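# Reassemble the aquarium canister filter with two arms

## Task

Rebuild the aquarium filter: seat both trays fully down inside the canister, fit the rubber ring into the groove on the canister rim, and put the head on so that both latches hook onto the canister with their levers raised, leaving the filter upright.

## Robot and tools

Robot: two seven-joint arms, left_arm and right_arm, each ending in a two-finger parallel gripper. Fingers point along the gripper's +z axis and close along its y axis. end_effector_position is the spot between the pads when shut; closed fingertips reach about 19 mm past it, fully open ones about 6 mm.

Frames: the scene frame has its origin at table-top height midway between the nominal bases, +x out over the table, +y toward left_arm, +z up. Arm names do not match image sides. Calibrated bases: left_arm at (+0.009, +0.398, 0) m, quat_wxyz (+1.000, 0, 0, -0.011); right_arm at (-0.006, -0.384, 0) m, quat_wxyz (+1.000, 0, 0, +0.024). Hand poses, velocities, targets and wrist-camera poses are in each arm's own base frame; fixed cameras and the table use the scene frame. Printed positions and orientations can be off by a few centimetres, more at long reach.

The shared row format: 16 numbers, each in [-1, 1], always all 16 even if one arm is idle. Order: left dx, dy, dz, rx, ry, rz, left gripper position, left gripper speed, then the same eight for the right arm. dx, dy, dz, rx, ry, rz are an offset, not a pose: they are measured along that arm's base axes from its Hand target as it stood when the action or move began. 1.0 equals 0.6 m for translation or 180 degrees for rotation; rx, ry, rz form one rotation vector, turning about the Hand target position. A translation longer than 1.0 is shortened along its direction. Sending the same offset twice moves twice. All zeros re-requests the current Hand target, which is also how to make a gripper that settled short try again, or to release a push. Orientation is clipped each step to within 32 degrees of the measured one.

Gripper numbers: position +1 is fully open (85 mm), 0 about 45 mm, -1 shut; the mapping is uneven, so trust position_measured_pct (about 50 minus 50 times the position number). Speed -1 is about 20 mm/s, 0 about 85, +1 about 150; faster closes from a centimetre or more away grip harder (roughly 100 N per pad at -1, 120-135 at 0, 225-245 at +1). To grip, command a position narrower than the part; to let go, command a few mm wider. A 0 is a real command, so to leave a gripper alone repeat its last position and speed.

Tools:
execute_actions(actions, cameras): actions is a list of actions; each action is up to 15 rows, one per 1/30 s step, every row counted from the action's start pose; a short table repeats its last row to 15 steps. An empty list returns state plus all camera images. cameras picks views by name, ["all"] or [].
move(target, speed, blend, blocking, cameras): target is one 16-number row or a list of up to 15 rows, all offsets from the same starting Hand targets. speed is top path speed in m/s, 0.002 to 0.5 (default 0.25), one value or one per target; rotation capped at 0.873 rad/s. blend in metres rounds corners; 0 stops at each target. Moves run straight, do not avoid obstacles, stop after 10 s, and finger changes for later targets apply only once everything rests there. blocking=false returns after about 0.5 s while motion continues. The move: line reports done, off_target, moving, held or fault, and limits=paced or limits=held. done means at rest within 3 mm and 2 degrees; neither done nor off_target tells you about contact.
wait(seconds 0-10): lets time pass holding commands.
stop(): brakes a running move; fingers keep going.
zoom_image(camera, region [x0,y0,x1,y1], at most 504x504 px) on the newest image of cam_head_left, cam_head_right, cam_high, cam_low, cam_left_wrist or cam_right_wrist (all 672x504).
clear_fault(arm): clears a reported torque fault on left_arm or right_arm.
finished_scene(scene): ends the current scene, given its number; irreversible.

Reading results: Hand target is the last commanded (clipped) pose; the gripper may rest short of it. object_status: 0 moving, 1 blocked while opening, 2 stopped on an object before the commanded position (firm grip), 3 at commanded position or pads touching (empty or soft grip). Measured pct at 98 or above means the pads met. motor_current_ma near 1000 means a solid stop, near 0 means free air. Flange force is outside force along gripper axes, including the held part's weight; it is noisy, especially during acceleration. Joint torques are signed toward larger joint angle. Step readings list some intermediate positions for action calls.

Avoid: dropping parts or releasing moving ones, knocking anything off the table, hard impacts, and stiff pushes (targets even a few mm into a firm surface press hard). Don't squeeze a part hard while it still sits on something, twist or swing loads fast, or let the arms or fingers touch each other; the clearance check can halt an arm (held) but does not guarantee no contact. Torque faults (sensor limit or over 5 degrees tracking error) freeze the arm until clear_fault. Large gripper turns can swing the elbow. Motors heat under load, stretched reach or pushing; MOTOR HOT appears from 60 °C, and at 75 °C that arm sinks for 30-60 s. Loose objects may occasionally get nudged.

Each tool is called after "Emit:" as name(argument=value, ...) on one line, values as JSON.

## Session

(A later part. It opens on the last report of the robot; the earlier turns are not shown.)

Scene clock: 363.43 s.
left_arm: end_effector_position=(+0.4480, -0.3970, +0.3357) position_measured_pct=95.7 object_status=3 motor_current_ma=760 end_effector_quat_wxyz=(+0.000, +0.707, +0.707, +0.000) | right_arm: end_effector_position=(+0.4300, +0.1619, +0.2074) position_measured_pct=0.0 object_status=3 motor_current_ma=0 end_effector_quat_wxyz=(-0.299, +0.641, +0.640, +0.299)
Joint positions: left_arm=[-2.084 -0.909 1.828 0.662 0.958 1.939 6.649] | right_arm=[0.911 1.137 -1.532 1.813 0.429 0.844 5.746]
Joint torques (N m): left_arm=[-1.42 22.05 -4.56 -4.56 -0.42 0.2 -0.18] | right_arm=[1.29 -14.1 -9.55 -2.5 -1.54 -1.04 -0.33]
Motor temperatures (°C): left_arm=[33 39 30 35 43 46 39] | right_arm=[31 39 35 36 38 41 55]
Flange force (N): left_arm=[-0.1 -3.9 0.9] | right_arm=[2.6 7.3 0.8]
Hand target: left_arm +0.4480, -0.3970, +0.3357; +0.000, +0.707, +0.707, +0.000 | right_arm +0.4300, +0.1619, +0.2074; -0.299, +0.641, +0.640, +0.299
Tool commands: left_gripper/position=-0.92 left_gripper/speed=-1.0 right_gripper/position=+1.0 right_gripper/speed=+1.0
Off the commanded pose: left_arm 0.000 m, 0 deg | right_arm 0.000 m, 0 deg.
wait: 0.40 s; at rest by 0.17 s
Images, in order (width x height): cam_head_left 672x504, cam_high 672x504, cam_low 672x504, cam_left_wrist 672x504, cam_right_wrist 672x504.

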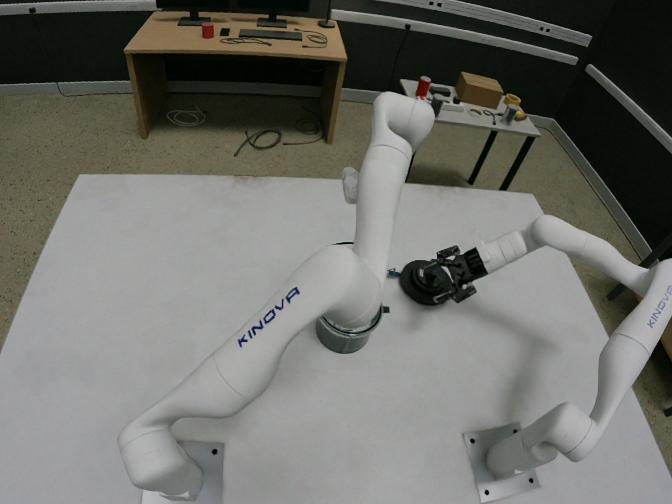

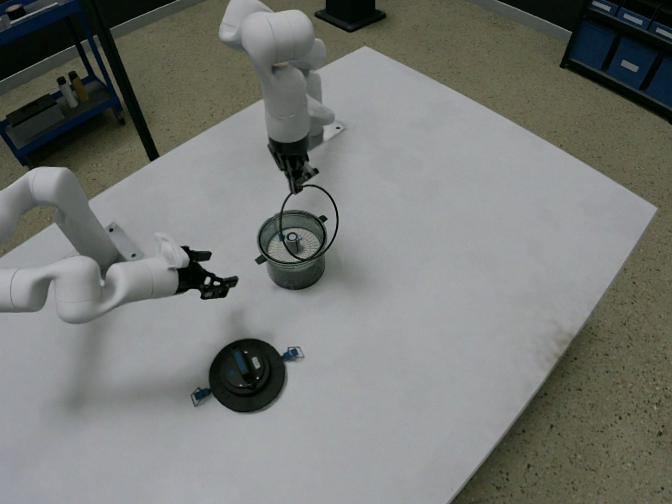

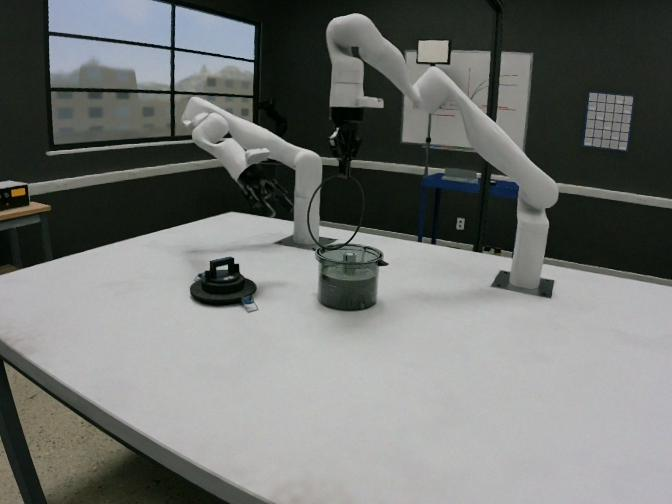

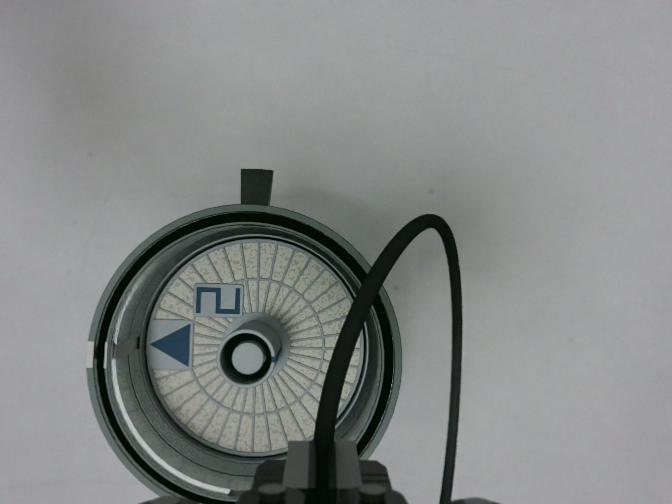

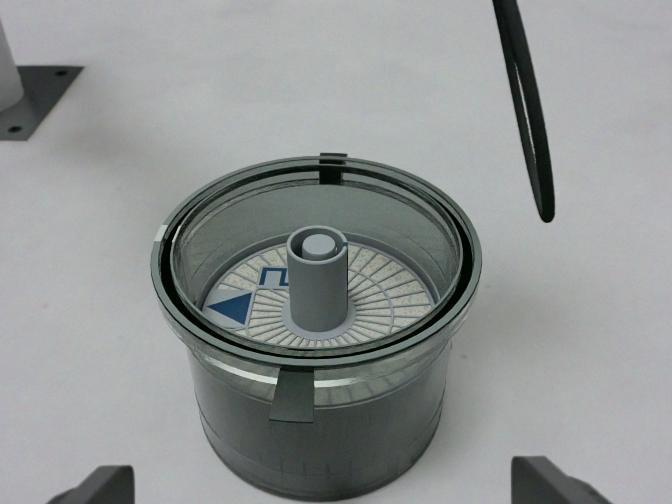

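Emit:
move(target=[-0.0333,0,0.0083,0,0,0,-0.92,-1,0,0,0,0,0,0,1,1], speed=0.02)

Emit:
wait(seconds=10, cameras=["cam_right_wrist","cam_left_wrist"])

Emit:
wait(seconds=0.3, cameras=["cam_right_wrist","cam_left_wrist"])

Emit:
wait(seconds=0.2, cameras=["cam_right_wrist","cam_left_wrist"])

Scene clock: 381.30 s.
left_arm: end_effector_position=(+0.4280, -0.3970, +0.3407) position_measured_pct=95.7 object_status=3 motor_current_ma=760 end_effector_quat_wxyz=(+0.000, +0.707, +0.707, +0.000) | right_arm: end_effector_position=(+0.4300, +0.1619, +0.2074) position_measured_pct=0.0 object_status=3 motor_current_ma=0 end_effector_quat_wxyz=(-0.299, +0.641, +0.640, +0.299)
Joint positions: left_arm=[-2.014 -0.881 1.804 0.746 0.927 1.924 6.629] | right_arm=[0.911 1.137 -1.532 1.813 0.429 0.844 5.746]
Joint torques (N m): left_arm=[-1.41 21.31 -4.91 -4.71 -0.4 0.19 -0.18] | right_arm=[1.29 -14.12 -9.56 -2.48 -1.5 -1.02 -0.31]
Motor temperatures (°C): left_arm=[33 39 30 35 43 46 39] | right_arm=[31 39 35 36 38 41 55]
Flange force (N): left_arm=[-0.6 -3.3 0.5] | right_arm=[2.6 7.3 0.9]
Hand target: left_arm +0.4280, -0.3970, +0.3407; +0.000, +0.707, +0.707, +0.000 | right_arm +0.4300, +0.1619, +0.2074; -0.299, +0.641, +0.640, +0.299
Off the commanded pose: left_arm 0.000 m, 0 deg | right_arm 0.000 m, 0 deg.
move: done

Scene clock: 391.30 s.
left_arm: end_effector_position=(+0.4280, -0.3970, +0.3407) position_measured_pct=95.7 object_status=3 motor_current_ma=760 end_effector_quat_wxyz=(+0.000, +0.707, +0.707, +0.000) | right_arm: end_effector_position=(+0.4300, +0.1619, +0.2074) position_measured_pct=0.0 object_status=3 motor_current_ma=0 end_effector_quat_wxyz=(-0.299, +0.641, +0.640, +0.299)
Joint positions: left_arm=[-2.014 -0.881 1.804 0.746 0.927 1.924 6.629] | right_arm=[0.911 1.137 -1.532 1.813 0.429 0.844 5.746]
Joint torques (N m): left_arm=[-1.43 21.17 -4.95 -4.74 -0.42 0.2 -0.16] | right_arm=[1.29 -14.09 -9.53 -2.51 -1.52 -1.04 -0.31]
Motor temperatures (°C): left_arm=[33 39 30 35 43 46 39] | right_arm=[31 39 35 36 38 41 55]
Flange force (N): left_arm=[-0.3 -3.7 0.6] | right_arm=[2.7 7.2 0.8]
Hand target: left_arm +0.4280, -0.3970, +0.3407; +0.000, +0.707, +0.707, +0.000 | right_arm +0.4300, +0.1619, +0.2074; -0.299, +0.641, +0.640, +0.299
Tool commands: left_gripper/position=-0.92 left_gripper/speed=-1.0 right_gripper/position=+1.0 right_gripper/speed=+1.0
Off the commanded pose: left_arm 0.000 m, 0 deg | right_arm 0.000 m, 0 deg.
wait: 10.00 s; at rest by 0.17 s
Images, in order (width x height): cam_left_wrist 672x504, cam_right_wrist 672x504.

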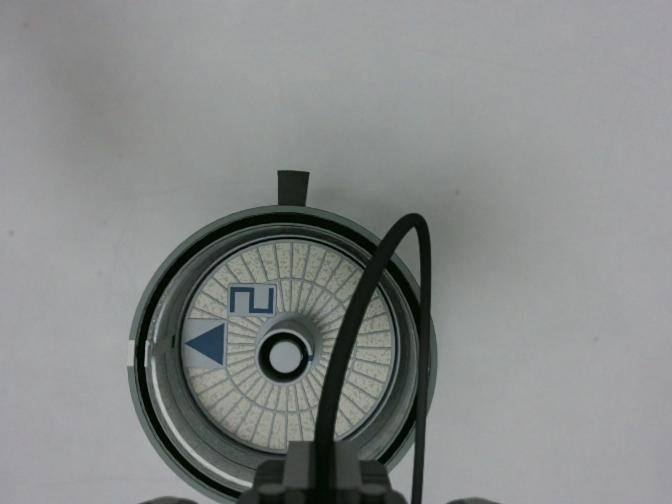

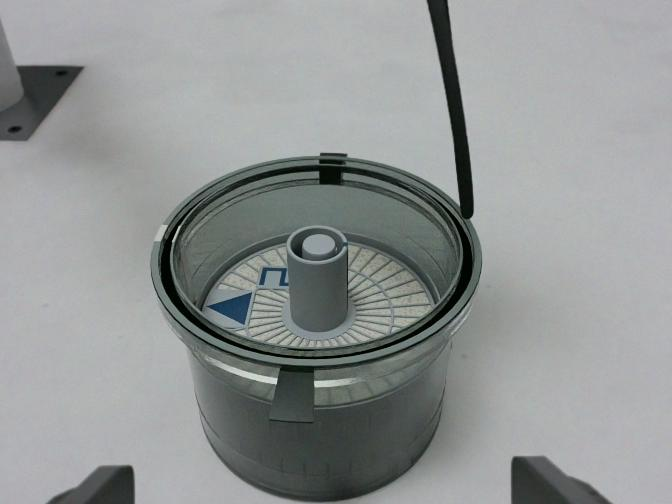

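Scene clock: 391.60 s.
left_arm: end_effector_position=(+0.4280, -0.3970, +0.3407) position_measured_pct=95.7 object_status=3 motor_current_ma=760 end_effector_quat_wxyz=(+0.000, +0.707, +0.707, +0.000) | right_arm: end_effector_position=(+0.4300, +0.1619, +0.2074) position_measured_pct=0.0 object_status=3 motor_current_ma=0 end_effector_quat_wxyz=(-0.299, +0.641, +0.640, +0.299)
Joint positions: left_arm=[-2.014 -0.881 1.804 0.746 0.927 1.924 6.629] | right_arm=[0.911 1.137 -1.532 1.813 0.429 0.844 5.746]
Joint torques (N m): left_arm=[-1.42 21.24 -4.94 -4.78 -0.37 0.23 -0.17] | right_arm=[1.25 -14.13 -9.55 -2.52 -1.53 -1.04 -0.31]
Motor temperatures (°C): left_arm=[33 39 30 35 43 46 39] | right_arm=[31 39 35 36 38 41 55]
Flange force (N): left_arm=[-0.1 -3.8 0.9] | right_arm=[2.5 7.1 0.8]
Hand target: left_arm +0.4280, -0.3970, +0.3407; +0.000, +0.707, +0.707, +0.000 | right_arm +0.4300, +0.1619, +0.2074; -0.299, +0.641, +0.640, +0.299
Tool commands: left_gripper/position=-0.92 left_gripper/speed=-1.0 right_gripper/position=+1.0 right_gripper/speed=+1.0
Off the commanded pose: left_arm 0.000 m, 0 deg | right_arm 0.000 m, 0 deg.
wait: 0.30 s; at rest by 0.17 s
Images, in order (width x height): cam_left_wrist 672x504, cam_right_wrist 672x504.

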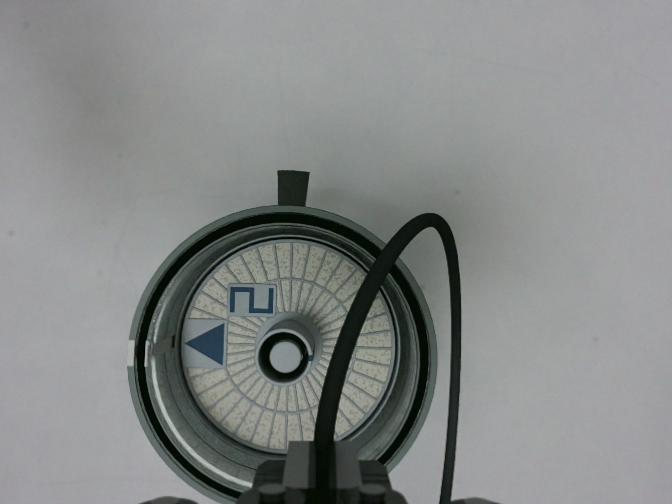

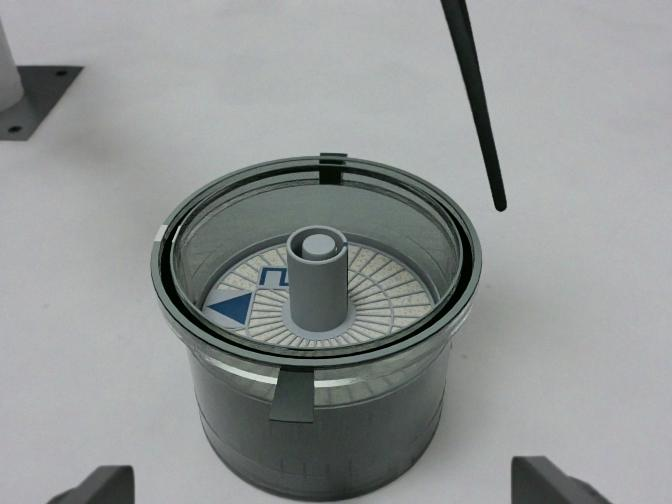

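Scene clock: 391.80 s.
left_arm: end_effector_position=(+0.4280, -0.3970, +0.3407) position_measured_pct=95.7 object_status=3 motor_current_ma=760 end_effector_quat_wxyz=(+0.000, +0.707, +0.707, +0.000) | right_arm: end_effector_position=(+0.4300, +0.1619, +0.2074) position_measured_pct=0.0 object_status=3 motor_current_ma=0 end_effector_quat_wxyz=(-0.299, +0.641, +0.640, +0.299)
Joint positions: left_arm=[-2.014 -0.881 1.804 0.746 0.927 1.924 6.629] | right_arm=[0.911 1.137 -1.532 1.813 0.429 0.844 5.746]
Joint torques (N m): left_arm=[-1.41 21.28 -4.97 -4.72 -0.41 0.21 -0.17] | right_arm=[1.27 -14.08 -9.51 -2.51 -1.54 -1.06 -0.33]
Motor temperatures (°C): left_arm=[33 39 30 35 43 46 39] | right_arm=[31 39 35 36 38 41 55]
Flange force (N): left_arm=[-0.6 -3.3 0.5] | right_arm=[2.6 7.2 0.7]
Hand target: left_arm +0.4280, -0.3970, +0.3407; +0.000, +0.707, +0.707, +0.000 | right_arm +0.4300, +0.1619, +0.2074; -0.299, +0.641, +0.640, +0.299
Tool commands: left_gripper/position=-0.92 left_gripper/speed=-1.0 right_gripper/position=+1.0 right_gripper/speed=+1.0
Off the commanded pose: left_arm 0.000 m, 0 deg | right_arm 0.000 m, 0 deg.
wait: 0.20 s; at rest by 0.17 s
Images, in order (width x height): cam_left_wrist 672x504, cam_right_wrist 672x504.

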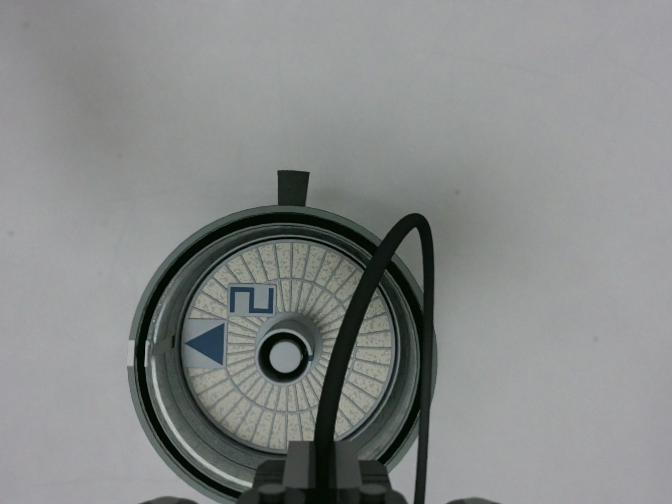

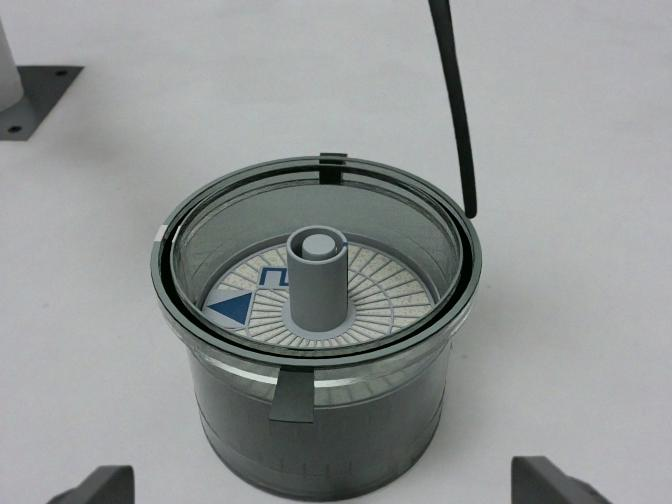

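Emit:
move(target=[[0.05,0,0,0,0,0,-0.92,-1,0,0,0,0,0,0,1,1],[0.05,0,-0.063,0,0,0,-0.92,-1,0,0,0,0,0,0,1,1],[0.0,0,-0.063,0,0,0,-0.92,-1,0,0,0,0,0,0,1,1]], speed=0.04, cameras=["cam_right_wrist","cam_left_wrist"])

Emit:
wait(seconds=0.3, cameras=["cam_right_wrist"])

Scene clock: 405.50 s.
left_arm: end_effector_position=(+0.4281, -0.3970, +0.3029) position_measured_pct=95.7 object_status=3 motor_current_ma=760 end_effector_quat_wxyz=(+0.000, +0.707, +0.707, +0.000) | right_arm: end_effector_position=(+0.4300, +0.1619, +0.2074) position_measured_pct=0.0 object_status=3 motor_current_ma=0 end_effector_quat_wxyz=(-0.299, +0.641, +0.640, +0.299)
Joint positions: left_arm=[-1.958 -0.908 1.793 0.886 0.918 1.828 6.569] | right_arm=[0.911 1.137 -1.532 1.813 0.429 0.844 5.746]
Joint torques (N m): left_arm=[-1.41 21.06 -5.71 -4.94 -0.43 0.21 -0.18] | right_arm=[1.26 -14.11 -9.55 -2.5 -1.53 -1.03 -0.32]
Motor temperatures (°C): left_arm=[33 39 30 35 43 46 39] | right_arm=[31 39 35 36 38 41 55]
Flange force (N): left_arm=[-0.7 -3.2 0.3] | right_arm=[2.6 7.2 0.8]
Hand target: left_arm +0.4280, -0.3970, +0.3029; +0.000, +0.707, +0.707, +0.000 | right_arm +0.4300, +0.1619, +0.2074; -0.299, +0.641, +0.640, +0.299
Off the commanded pose: left_arm 0.000 m, 0 deg | right_arm 0.000 m, 0 deg.
move: done
Images, in order (width x height): cam_left_wrist 672x504, cam_right_wrist 672x504.

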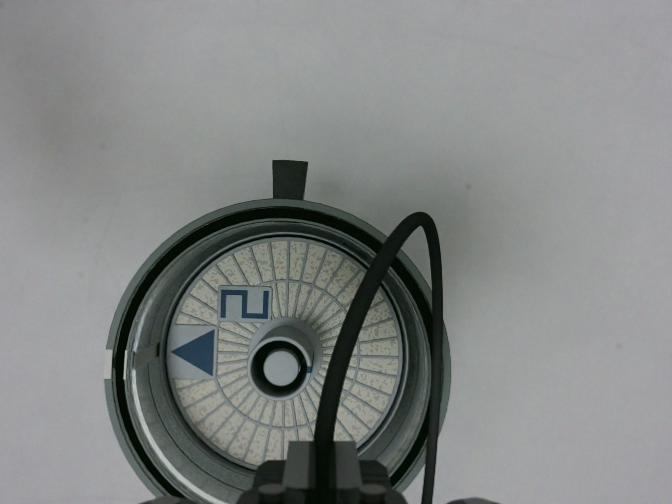

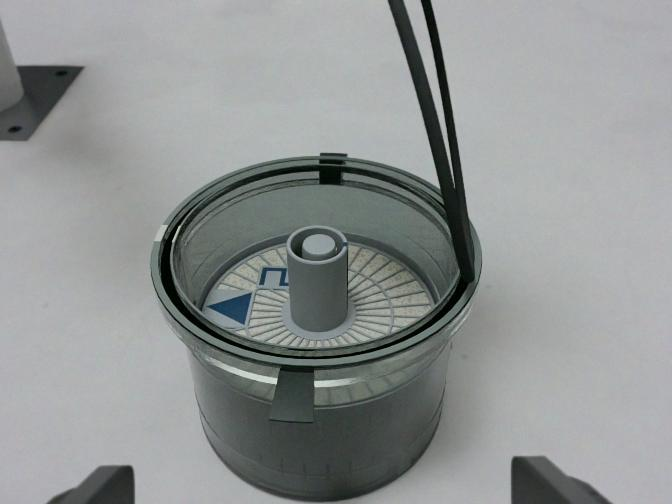

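Scene clock: 405.80 s.
left_arm: end_effector_position=(+0.4281, -0.3970, +0.3029) position_measured_pct=95.7 object_status=3 motor_current_ma=760 end_effector_quat_wxyz=(+0.000, +0.707, +0.707, +0.000) | right_arm: end_effector_position=(+0.4300, +0.1619, +0.2074) position_measured_pct=0.0 object_status=3 motor_current_ma=0 end_effector_quat_wxyz=(-0.299, +0.641, +0.640, +0.299)
Joint positions: left_arm=[-1.958 -0.908 1.793 0.886 0.918 1.828 6.569] | right_arm=[0.911 1.137 -1.532 1.813 0.429 0.844 5.746]
Joint torques (N m): left_arm=[-1.43 21.04 -5.71 -4.92 -0.37 0.21 -0.15] | right_arm=[1.3 -14.12 -9.57 -2.5 -1.54 -1.03 -0.34]
Motor temperatures (°C): left_arm=[33 39 30 35 43 46 39] | right_arm=[31 39 35 36 38 41 55]
Flange force (N): left_arm=[-0.6 -3.3 0.3] | right_arm=[2.6 7.3 0.9]
Hand target: left_arm +0.4281, -0.3970, +0.3029; +0.000, +0.707, +0.707, +0.000 | right_arm +0.4300, +0.1619, +0.2074; -0.299, +0.641, +0.640, +0.299
Tool commands: left_gripper/position=-0.92 left_gripper/speed=-1.0 right_gripper/position=+1.0 right_gripper/speed=+1.0
Off the commanded pose: left_arm 0.000 m, 0 deg | right_arm 0.000 m, 0 deg.
wait: 0.30 s; at rest by 0.17 s
Images, in order (width x height): cam_right_wrist 672x504.

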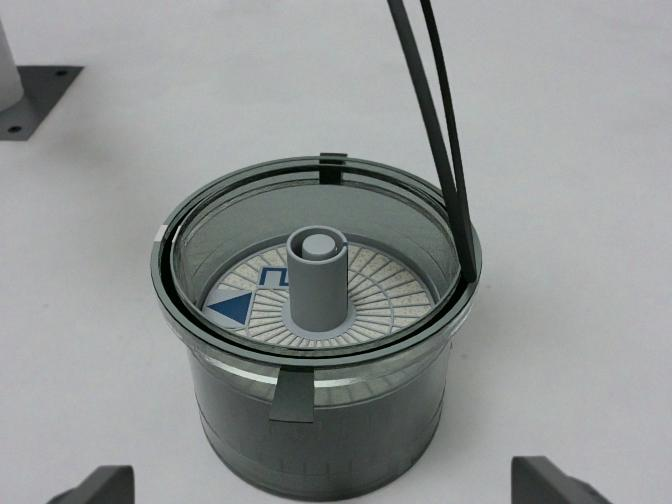

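Emit:
zoom_image(camera="cam_right_wrist", region=[400, 180, 520, 320])

Emit:
zoom_image(camera="cam_right_wrist", region=[140, 140, 500, 400])

Scaled by 3.600.

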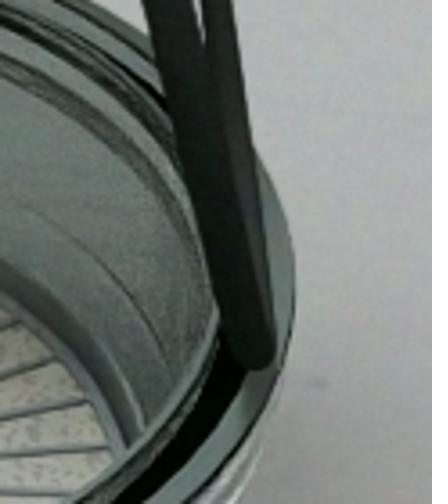

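Scaled by 1.400.

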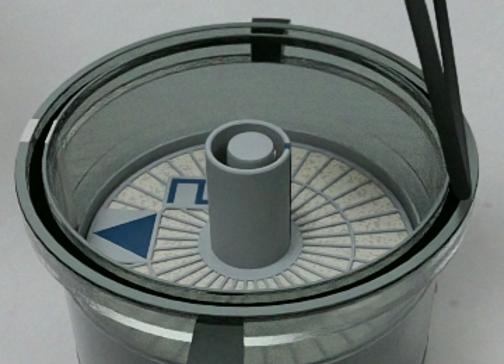

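Emit:
move(target=[[-0.0733,0,-0.0408,0,0,0,-0.92,-1,0,0,0,0,0,0,1,1],[-0.123,0,-0.0957,0,0,0,-0.92,-1,0,0,0,0,0,0,1,1]], speed=0.03, blend=0.01, cameras=["cam_right_wrist","cam_left_wrist"])

Emit:
zoom_image(camera="cam_right_wrist", region=[140, 50, 540, 400])

Scene clock: 416.87 s.
left_arm: end_effector_position=(+0.3542, -0.3970, +0.2454) position_measured_pct=95.7 object_status=3 motor_current_ma=760 end_effector_quat_wxyz=(+0.000, +0.707, +0.707, +0.000) | right_arm: end_effector_position=(+0.4300, +0.1619, +0.2074) position_measured_pct=0.0 object_status=3 motor_current_ma=0 end_effector_quat_wxyz=(-0.299, +0.641, +0.640, +0.299)
Joint positions: left_arm=[-1.682 -0.892 1.73 1.289 0.878 1.626 6.489] | right_arm=[0.911 1.137 -1.532 1.813 0.429 0.844 5.746]
Joint torques (N m): left_arm=[-1.39 18.26 -7.01 -5.35 -0.43 0.19 -0.16] | right_arm=[1.27 -14.12 -9.55 -2.52 -1.54 -1.03 -0.33]
Motor temperatures (°C): left_arm=[33 39 30 35 43 46 39] | right_arm=[31 38 35 36 38 41 55]
Flange force (N): left_arm=[-0.8 -3.0 -0.2] | right_arm=[2.5 7.2 0.9]
Hand target: left_arm +0.3542, -0.3970, +0.2454; +0.000, +0.707, +0.707, +0.000 | right_arm +0.4300, +0.1619, +0.2074; -0.299, +0.641, +0.640, +0.299
Off the commanded pose: left_arm 0.000 m, 0 deg | right_arm 0.000 m, 0 deg.
move: done
Images, in order (width x height): cam_left_wrist 672x504, cam_right_wrist 672x504.

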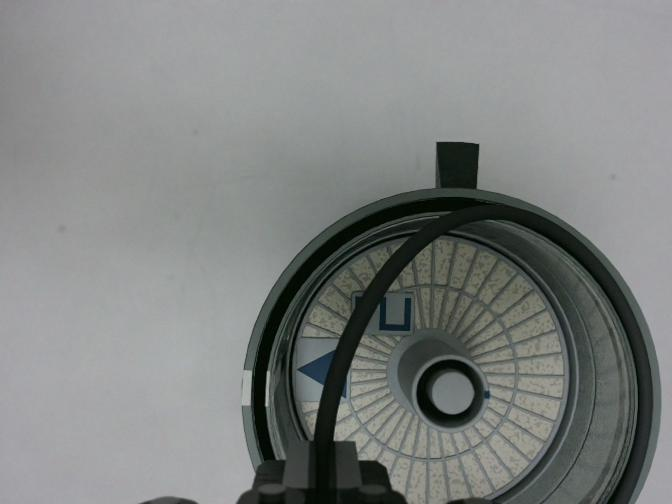

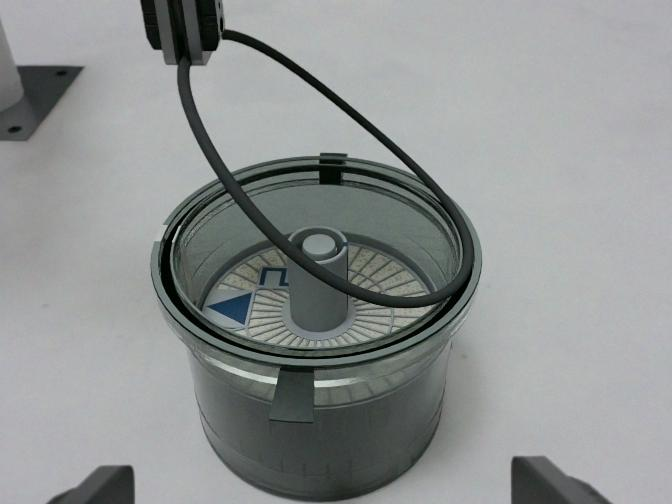

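Scaled by 1.260.

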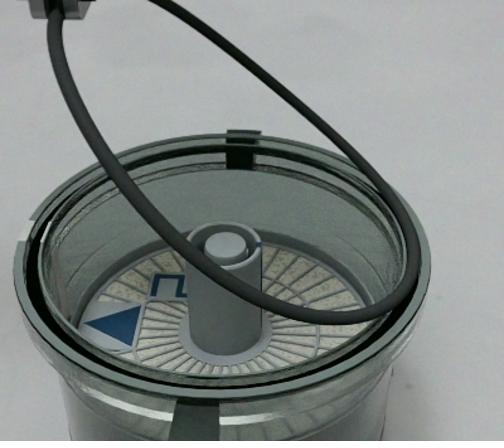

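Emit:
move(target=[[-0.0308,0,-0.065,0,0,0,-0.92,-1,0,0,0,0,0,0,1,1],[-0.0428,0,-0.1257,0,0,0,-0.92,-1,0,0,0,0,0,0,1,1]], speed=0.03, blend=0.01, cameras=["cam_right_wrist","cam_left_wrist"])

Emit:
zoom_image(camera="cam_right_wrist", region=[140, 50, 540, 400])

Scene clock: 423.93 s.
left_arm: end_effector_position=(+0.3286, -0.3970, +0.1700) position_measured_pct=95.7 object_status=3 motor_current_ma=760 end_effector_quat_wxyz=(+0.000, +0.707, +0.707, +0.000) | right_arm: end_effector_position=(+0.4300, +0.1619, +0.2074) position_measured_pct=0.0 object_status=3 motor_current_ma=0 end_effector_quat_wxyz=(-0.299, +0.641, +0.640, +0.299)
Joint positions: left_arm=[-1.598 -0.961 1.758 1.493 0.945 1.462 6.427] | right_arm=[0.911 1.137 -1.532 1.813 0.429 0.844 5.746]
Joint torques (N m): left_arm=[-1.43 17.76 -7.59 -4.89 -0.41 0.17 -0.2] | right_arm=[1.29 -14.12 -9.53 -2.49 -1.55 -1.04 -0.32]
Motor temperatures (°C): left_arm=[33 39 30 35 43 46 39] | right_arm=[31 38 35 36 38 41 55]
Flange force (N): left_arm=[-1.0 -3.2 -0.4] | right_arm=[2.6 7.3 0.8]
Hand target: left_arm +0.3286, -0.3970, +0.1700; +0.000, +0.707, +0.707, +0.000 | right_arm +0.4300, +0.1619, +0.2074; -0.299, +0.641, +0.640, +0.299
Off the commanded pose: left_arm 0.000 m, 0 deg | right_arm 0.000 m, 0 deg.
move: done
Images, in order (width x height): cam_left_wrist 672x504, cam_right_wrist 672x504.

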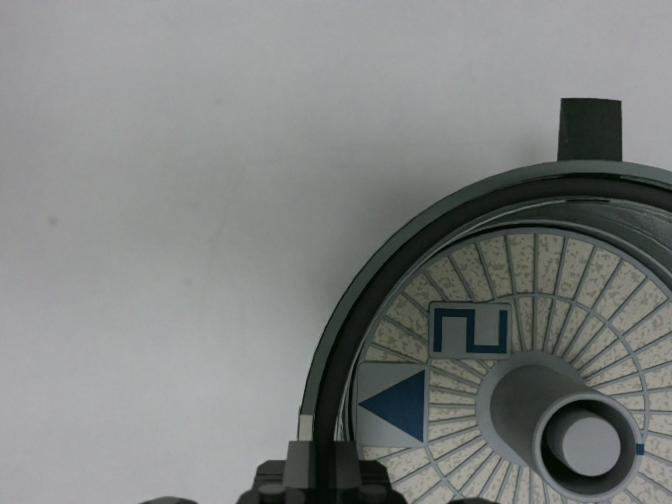

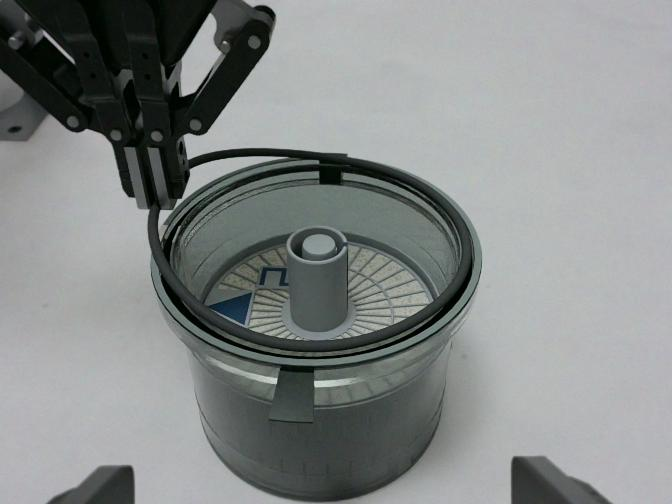

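Scaled by 1.260.

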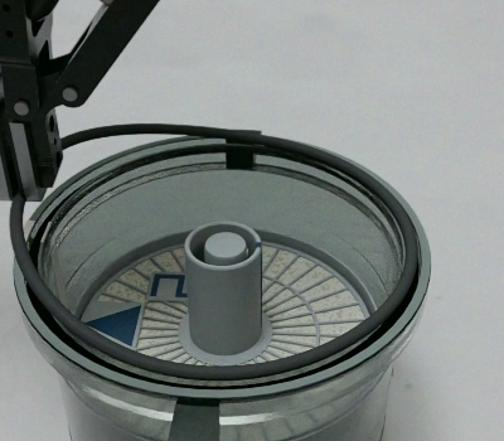

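Emit:
move(target=[0,0,-0.045,0,0,0,-0.92,-1,0,0,0,0,0,0,1,1], speed=0.02, cameras=["cam_right_wrist","cam_left_wrist"])

Emit:
zoom_image(camera="cam_right_wrist", region=[140, 130, 500, 400])

Emit:
zoom_image(camera="cam_right_wrist", region=[340, 140, 500, 360])

Scene clock: 430.33 s.
left_arm: end_effector_position=(+0.3286, -0.3971, +0.1433) position_measured_pct=95.7 object_status=3 motor_current_ma=760 end_effector_quat_wxyz=(+0.000, +0.707, +0.707, +0.000) | right_arm: end_effector_position=(+0.4300, +0.1619, +0.2074) position_measured_pct=0.0 object_status=3 motor_current_ma=0 end_effector_quat_wxyz=(-0.299, +0.641, +0.640, +0.299)
Joint positions: left_arm=[-1.601 -0.995 1.783 1.531 0.98 1.414 6.403] | right_arm=[0.911 1.137 -1.532 1.813 0.429 0.844 5.746]
Joint torques (N m): left_arm=[-4.93 -11.72 8.07 -0.3 3.91 -8.06 -0.13] | right_arm=[1.29 -14.1 -9.57 -2.51 -1.53 -1.03 -0.34]
Motor temperatures (°C): left_arm=[33 39 30 34 43 46 39] | right_arm=[31 38 35 36 38 41 55]
Flange force (N): left_arm=[16.2 -26.1 -80.4] | right_arm=[2.6 7.2 0.9]
Hand target: left_arm +0.3286, -0.3970, +0.1430; +0.000, +0.707, +0.707, +0.000 | right_arm +0.4300, +0.1619, +0.2074; -0.299, +0.641, +0.640, +0.299
Off the commanded pose: left_arm 0.000 m, 0 deg | right_arm 0.000 m, 0 deg.
move: done
Images, in order (width x height): cam_left_wrist 672x504, cam_right_wrist 672x504.

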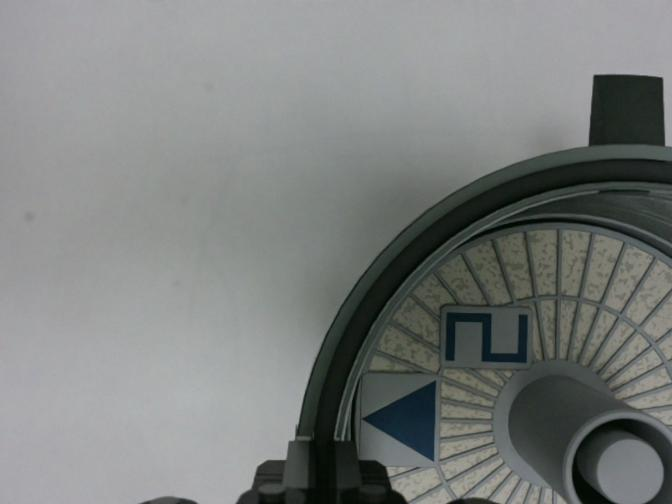

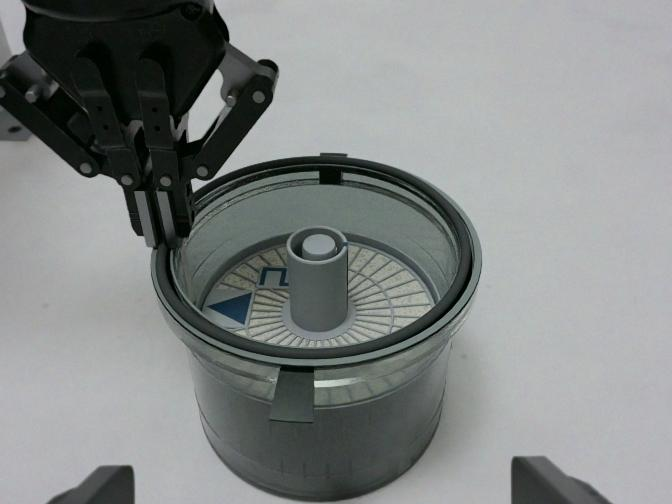

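Scaled by 1.400.

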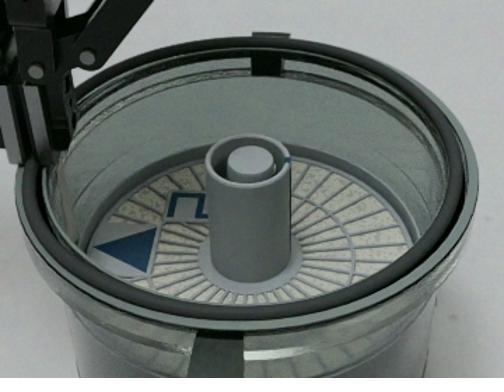

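Scaled by 2.291.

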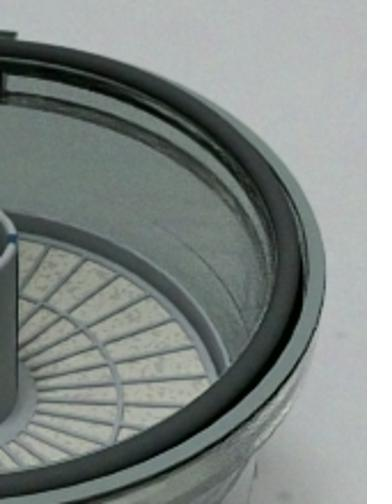

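Emit:
move(target=[0,0,0.004,0,0,0,-0.92,-1,0,0,0,0,0,0,1,1], speed=0.02)

Emit:
move(target=[0,0,0,0,0,0,-0.75,-1,0,0,0,0,0,0,1,1], cameras=["cam_right_wrist","cam_left_wrist"])

Emit:
zoom_image(camera="cam_right_wrist", region=[130, 130, 500, 400])

Scene clock: 434.53 s.
left_arm: end_effector_position=(+0.3285, -0.3970, +0.1453) position_measured_pct=95.7 object_status=3 motor_current_ma=760 end_effector_quat_wxyz=(+0.000, +0.707, +0.707, +0.000) | right_arm: end_effector_position=(+0.4300, +0.1619, +0.2074) position_measured_pct=0.0 object_status=3 motor_current_ma=0 end_effector_quat_wxyz=(-0.299, +0.641, +0.640, +0.299)
Joint positions: left_arm=[-1.601 -0.993 1.781 1.528 0.976 1.418 6.405] | right_arm=[0.911 1.137 -1.532 1.813 0.429 0.844 5.746]
Joint torques (N m): left_arm=[-2.29 8.11 -2.19 -2.35 0.52 -1.66 -0.15] | right_arm=[1.27 -14.11 -9.53 -2.53 -1.54 -1.04 -0.33]
Motor temperatures (°C): left_arm=[33 39 30 34 43 46 39] | right_arm=[31 38 35 36 38 41 55]
Flange force (N): left_arm=[3.1 -8.6 -25.9] | right_arm=[2.6 7.1 0.8]
Hand target: left_arm +0.3286, -0.3970, +0.1454; +0.000, +0.707, +0.707, +0.000 | right_arm +0.4300, +0.1619, +0.2074; -0.299, +0.641, +0.640, +0.299
Off the commanded pose: left_arm 0.000 m, 0 deg | right_arm 0.000 m, 0 deg.
move: done

Scene clock: 435.17 s.
left_arm: end_effector_position=(+0.3286, -0.3970, +0.1454) position_measured_pct=87.4 object_status=0 motor_current_ma=10 end_effector_quat_wxyz=(+0.000, +0.707, +0.707, +0.000) | right_arm: end_effector_position=(+0.4300, +0.1619, +0.2074) position_measured_pct=0.0 object_status=3 motor_current_ma=0 end_effector_quat_wxyz=(-0.299, +0.641, +0.640, +0.299)
Joint positions: left_arm=[-1.601 -0.993 1.781 1.528 0.976 1.418 6.405] | right_arm=[0.911 1.137 -1.532 1.813 0.429 0.844 5.746]
Joint torques (N m): left_arm=[-0.24 12.48 -3.32 -1.68 -0.55 1.18 -0.18] | right_arm=[1.32 -14.1 -9.55 -2.5 -1.53 -1.03 -0.35]
Motor temperatures (°C): left_arm=[33 39 30 34 43 46 39] | right_arm=[31 38 35 36 38 41 55]
Flange force (N): left_arm=[-1.4 0.2 -13.4] | right_arm=[2.6 7.3 0.9]
Hand target: left_arm +0.3286, -0.3970, +0.1454; +0.000, +0.707, +0.707, +0.000 | right_arm +0.4300, +0.1619, +0.2074; -0.299, +0.641, +0.640, +0.299
Off the commanded pose: left_arm 0.000 m, 0 deg | right_arm 0.000 m, 0 deg.
move: done
Images, in order (width x height): cam_left_wrist 672x504, cam_right_wrist 672x504.

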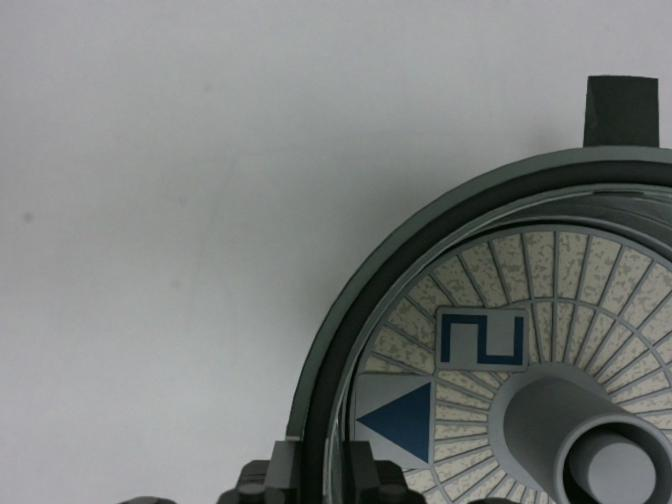

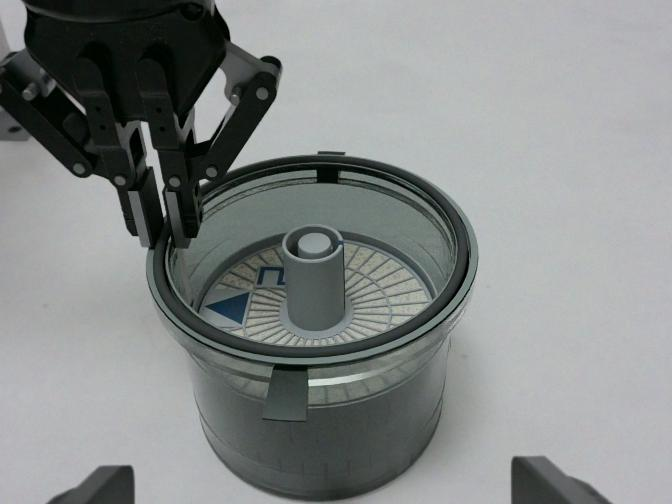

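Scaled by 1.362.

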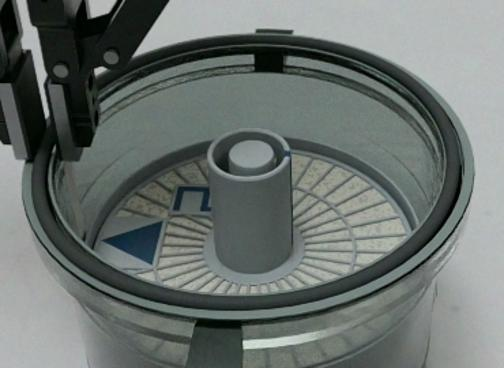

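Emit:
move(target=[[0,0,0.05,0,0,0,-0.75,-1,0,0,0,0,0,0,1,1],[0,0,0.25,0,0,0,-0.75,-1,0,0,0,0,0,0,1,1]], speed=0.1, cameras=["cam_right_wrist","cam_left_wrist"])

Emit:
zoom_image(camera="cam_right_wrist", region=[130, 140, 490, 380])

Emit:
zoom_image(camera="cam_left_wrist", region=[300, 150, 672, 504])

Scene clock: 440.67 s.
left_arm: end_effector_position=(+0.3286, -0.3970, +0.2955) position_measured_pct=87.4 object_status=3 motor_current_ma=0 end_effector_quat_wxyz=(+0.000, +0.707, +0.707, +0.000) | right_arm: end_effector_position=(+0.4300, +0.1619, +0.2074) position_measured_pct=0.0 object_status=3 motor_current_ma=0 end_effector_quat_wxyz=(-0.299, +0.641, +0.640, +0.299)
Joint positions: left_arm=[-1.627 -0.822 1.684 1.241 0.826 1.713 6.546] | right_arm=[0.911 1.137 -1.532 1.813 0.429 0.844 5.746]
Joint torques (N m): left_arm=[-1.45 17.3 -6.63 -5.69 -0.4 0.24 -0.18] | right_arm=[1.3 -14.11 -9.56 -2.51 -1.5 -1.01 -0.31]
Motor temperatures (°C): left_arm=[33 39 30 34 43 46 39] | right_arm=[31 38 35 36 38 41 55]
Flange force (N): left_arm=[-0.4 -3.6 0.1] | right_arm=[2.6 7.2 0.9]
Hand target: left_arm +0.3286, -0.3970, +0.2954; +0.000, +0.707, +0.707, +0.000 | right_arm +0.4300, +0.1619, +0.2074; -0.299, +0.641, +0.640, +0.299
Off the commanded pose: left_arm 0.000 m, 0 deg | right_arm 0.000 m, 0 deg.
move: done
Images, in order (width x height): cam_left_wrist 672x504, cam_right_wrist 672x504.

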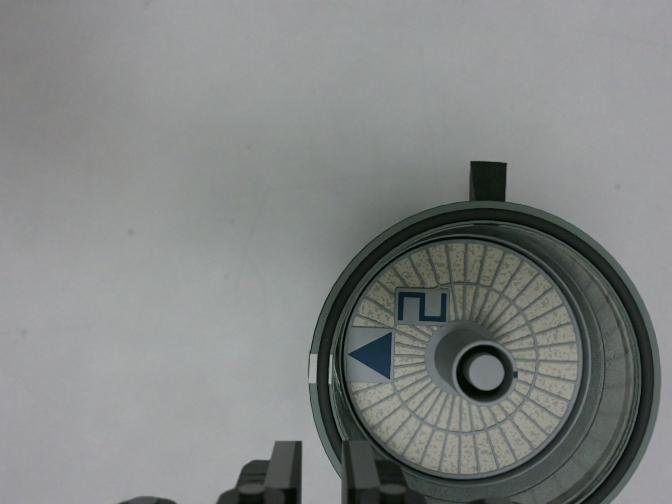

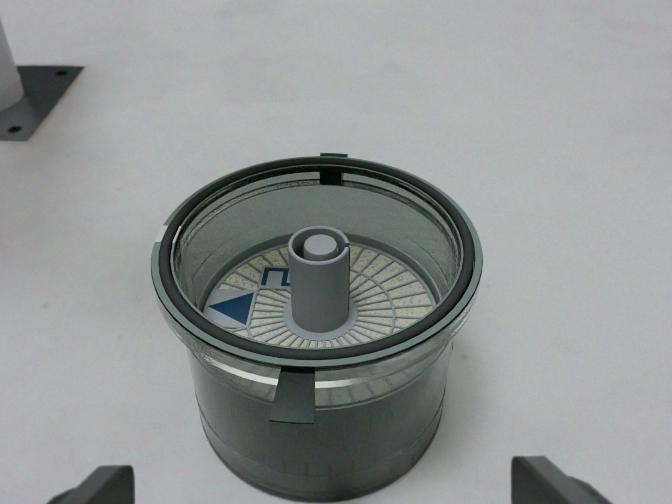

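Scaled by 1.400.

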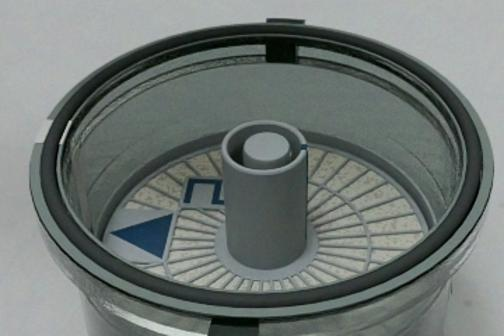

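Scaled by 1.355.

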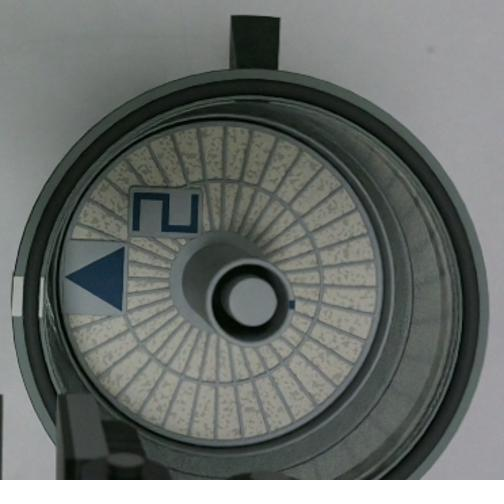

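Emit:
zoom_image(camera="cam_right_wrist", region=[380, 170, 500, 350])

Emit:
zoom_image(camera="cam_right_wrist", region=[140, 260, 330, 400])

Emit:
zoom_image(camera="cam_right_wrist", region=[200, 145, 420, 220])

Scaled by 2.800.

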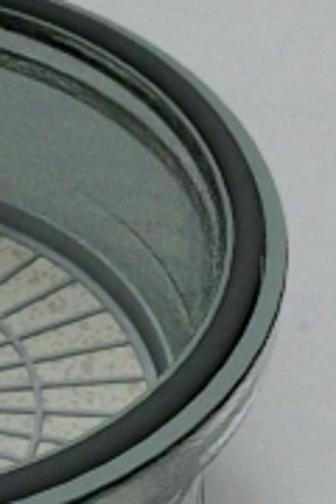

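Scaled by 2.653.

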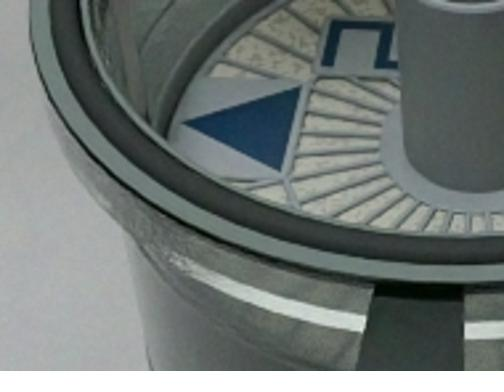

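Scaled by 2.291.

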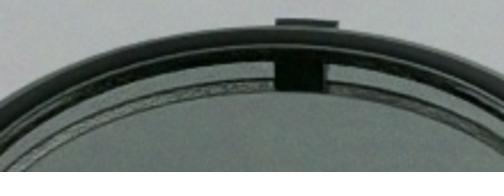

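Emit:
move(target=[[0.0023,0,-0.15,0,0,0,-1,1,0,0,0,0,0,0,1,1],[0.0023,0,-0.2423,0,0,0,-1,1,0,0,0,0,0,0,1,1]], speed=[0.12,0.02])

Emit:
move(target=[0,0,-0.0033,0,0,0,-1,1,0,0,0,0,0,0,1,1], speed=0.01)

Scene clock: 452.87 s.
left_arm: end_effector_position=(+0.3299, -0.3970, +0.1500) position_measured_pct=98.7 object_status=3 motor_current_ma=970 end_effector_quat_wxyz=(+0.000, +0.707, +0.707, +0.000) | right_arm: end_effector_position=(+0.4300, +0.1619, +0.2074) position_measured_pct=0.0 object_status=3 motor_current_ma=0 end_effector_quat_wxyz=(-0.299, +0.641, +0.640, +0.299)
Joint positions: left_arm=[-1.604 -0.988 1.778 1.518 0.97 1.427 6.409] | right_arm=[0.911 1.137 -1.532 1.813 0.429 0.844 5.746]
Joint torques (N m): left_arm=[-1.42 17.88 -7.71 -4.69 -0.39 0.17 -0.17] | right_arm=[1.28 -14.12 -9.52 -2.53 -1.53 -1.04 -0.35]
Motor temperatures (°C): left_arm=[33 39 30 34 43 46 39] | right_arm=[31 38 35 36 38 41 55]
Flange force (N): left_arm=[-0.9 -3.1 -0.4] | right_arm=[2.6 7.2 0.8]
Hand target: left_arm +0.3299, -0.3970, +0.1500; +0.000, +0.707, +0.707, +0.000 | right_arm +0.4300, +0.1619, +0.2074; -0.299, +0.641, +0.640, +0.299
Off the commanded pose: left_arm 0.000 m, 0 deg | right_arm 0.000 m, 0 deg.
move: done

Scene clock: 453.57 s.
left_arm: end_effector_position=(+0.3299, -0.3970, +0.1481) position_measured_pct=98.7 object_status=3 motor_current_ma=970 end_effector_quat_wxyz=(+0.000, +0.707, +0.707, +0.000) | right_arm: end_effector_position=(+0.4300, +0.1619, +0.2074) position_measured_pct=0.0 object_status=3 motor_current_ma=0 end_effector_quat_wxyz=(-0.299, +0.641, +0.640, +0.299)
Joint positions: left_arm=[-1.604 -0.99 1.78 1.521 0.973 1.424 6.407] | right_arm=[0.911 1.137 -1.532 1.813 0.429 0.844 5.746]
Joint torques (N m): left_arm=[-1.58 17.8 -7.74 -4.59 -0.43 0.07 -0.19] | right_arm=[1.3 -14.12 -9.55 -2.51 -1.54 -1.05 -0.33]
Motor temperatures (°C): left_arm=[33 39 30 34 43 46 39] | right_arm=[31 38 35 36 38 41 55]
Flange force (N): left_arm=[-1.2 -3.3 -0.8] | right_arm=[2.6 7.3 0.9]
Hand target: left_arm +0.3299, -0.3970, +0.1481; +0.000, +0.707, +0.707, +0.000 | right_arm +0.4300, +0.1619, +0.2074; -0.299, +0.641, +0.640, +0.299
Off the commanded pose: left_arm 0.000 m, 0 deg | right_arm 0.000 m, 0 deg.
move: done

Emit:
move(target=[0,0,-0.002,0,0,0,-1,1,0,0,0,0,0,0,1,1], speed=0.01)

Emit:
move(target=[0,0,-0.002,0,0,0,-1,1,0,0,0,0,0,0,1,1], speed=0.01, cameras=["cam_right_wrist"])

Emit:
zoom_image(camera="cam_right_wrist", region=[110, 140, 290, 340])

Scene clock: 456.67 s.
left_arm: end_effector_position=(+0.3299, -0.3970, +0.1469) position_measured_pct=98.7 object_status=3 motor_current_ma=970 end_effector_quat_wxyz=(+0.000, +0.707, +0.707, +0.000) | right_arm: end_effector_position=(+0.4300, +0.1619, +0.2074) position_measured_pct=0.0 object_status=3 motor_current_ma=0 end_effector_quat_wxyz=(-0.299, +0.641, +0.640, +0.299)
Joint positions: left_arm=[-1.605 -0.992 1.781 1.522 0.974 1.422 6.406] | right_arm=[0.911 1.137 -1.532 1.813 0.429 0.844 5.746]
Joint torques (N m): left_arm=[-1.66 17.48 -7.74 -4.54 -0.47 -0.02 -0.17] | right_arm=[1.27 -14.1 -9.53 -2.5 -1.51 -1.06 -0.33]
Motor temperatures (°C): left_arm=[33 39 30 34 43 46 39] | right_arm=[31 38 35 36 38 41 55]
Flange force (N): left_arm=[-1.1 -3.6 -1.4] | right_arm=[2.6 7.2 0.7]
Hand target: left_arm +0.3299, -0.3970, +0.1469; +0.000, +0.707, +0.707, +0.000 | right_arm +0.4300, +0.1619, +0.2074; -0.299, +0.641, +0.640, +0.299
Off the commanded pose: left_arm 0.000 m, 0 deg | right_arm 0.000 m, 0 deg.
move: done

Scene clock: 457.37 s.
left_arm: end_effector_position=(+0.3299, -0.3970, +0.1457) position_measured_pct=98.7 object_status=3 motor_current_ma=970 end_effector_quat_wxyz=(+0.000, +0.707, +0.707, +0.000) | right_arm: end_effector_position=(+0.4300, +0.1619, +0.2074) position_measured_pct=0.0 object_status=3 motor_current_ma=0 end_effector_quat_wxyz=(-0.299, +0.641, +0.640, +0.299)
Joint positions: left_arm=[-1.605 -0.993 1.782 1.524 0.976 1.419 6.405] | right_arm=[0.911 1.137 -1.532 1.813 0.429 0.844 5.746]
Joint torques (N m): left_arm=[-1.75 13.97 -5.44 -3.59 -0.08 -0.53 -0.2] | right_arm=[1.29 -14.12 -9.56 -2.51 -1.54 -1.03 -0.33]
Motor temperatures (°C): left_arm=[33 39 30 34 43 46 39] | right_arm=[31 38 35 36 38 41 55]
Flange force (N): left_arm=[0.3 -5.0 -10.8] | right_arm=[2.5 7.3 0.9]
Hand target: left_arm +0.3299, -0.3970, +0.1457; +0.000, +0.707, +0.707, +0.000 | right_arm +0.4300, +0.1619, +0.2074; -0.299, +0.641, +0.640, +0.299
Off the commanded pose: left_arm 0.000 m, 0 deg | right_arm 0.000 m, 0 deg.
move: done
Images, in order (width x height): cam_right_wrist 672x504.

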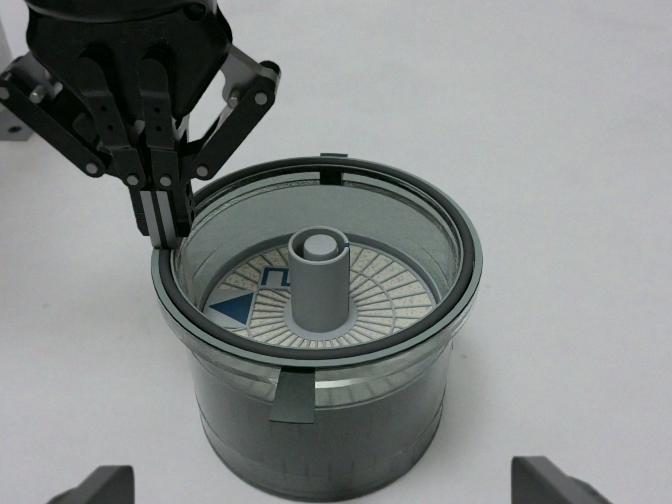

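Scaled by 2.520.

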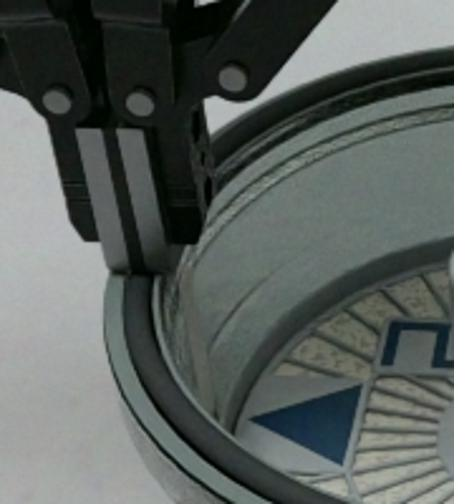

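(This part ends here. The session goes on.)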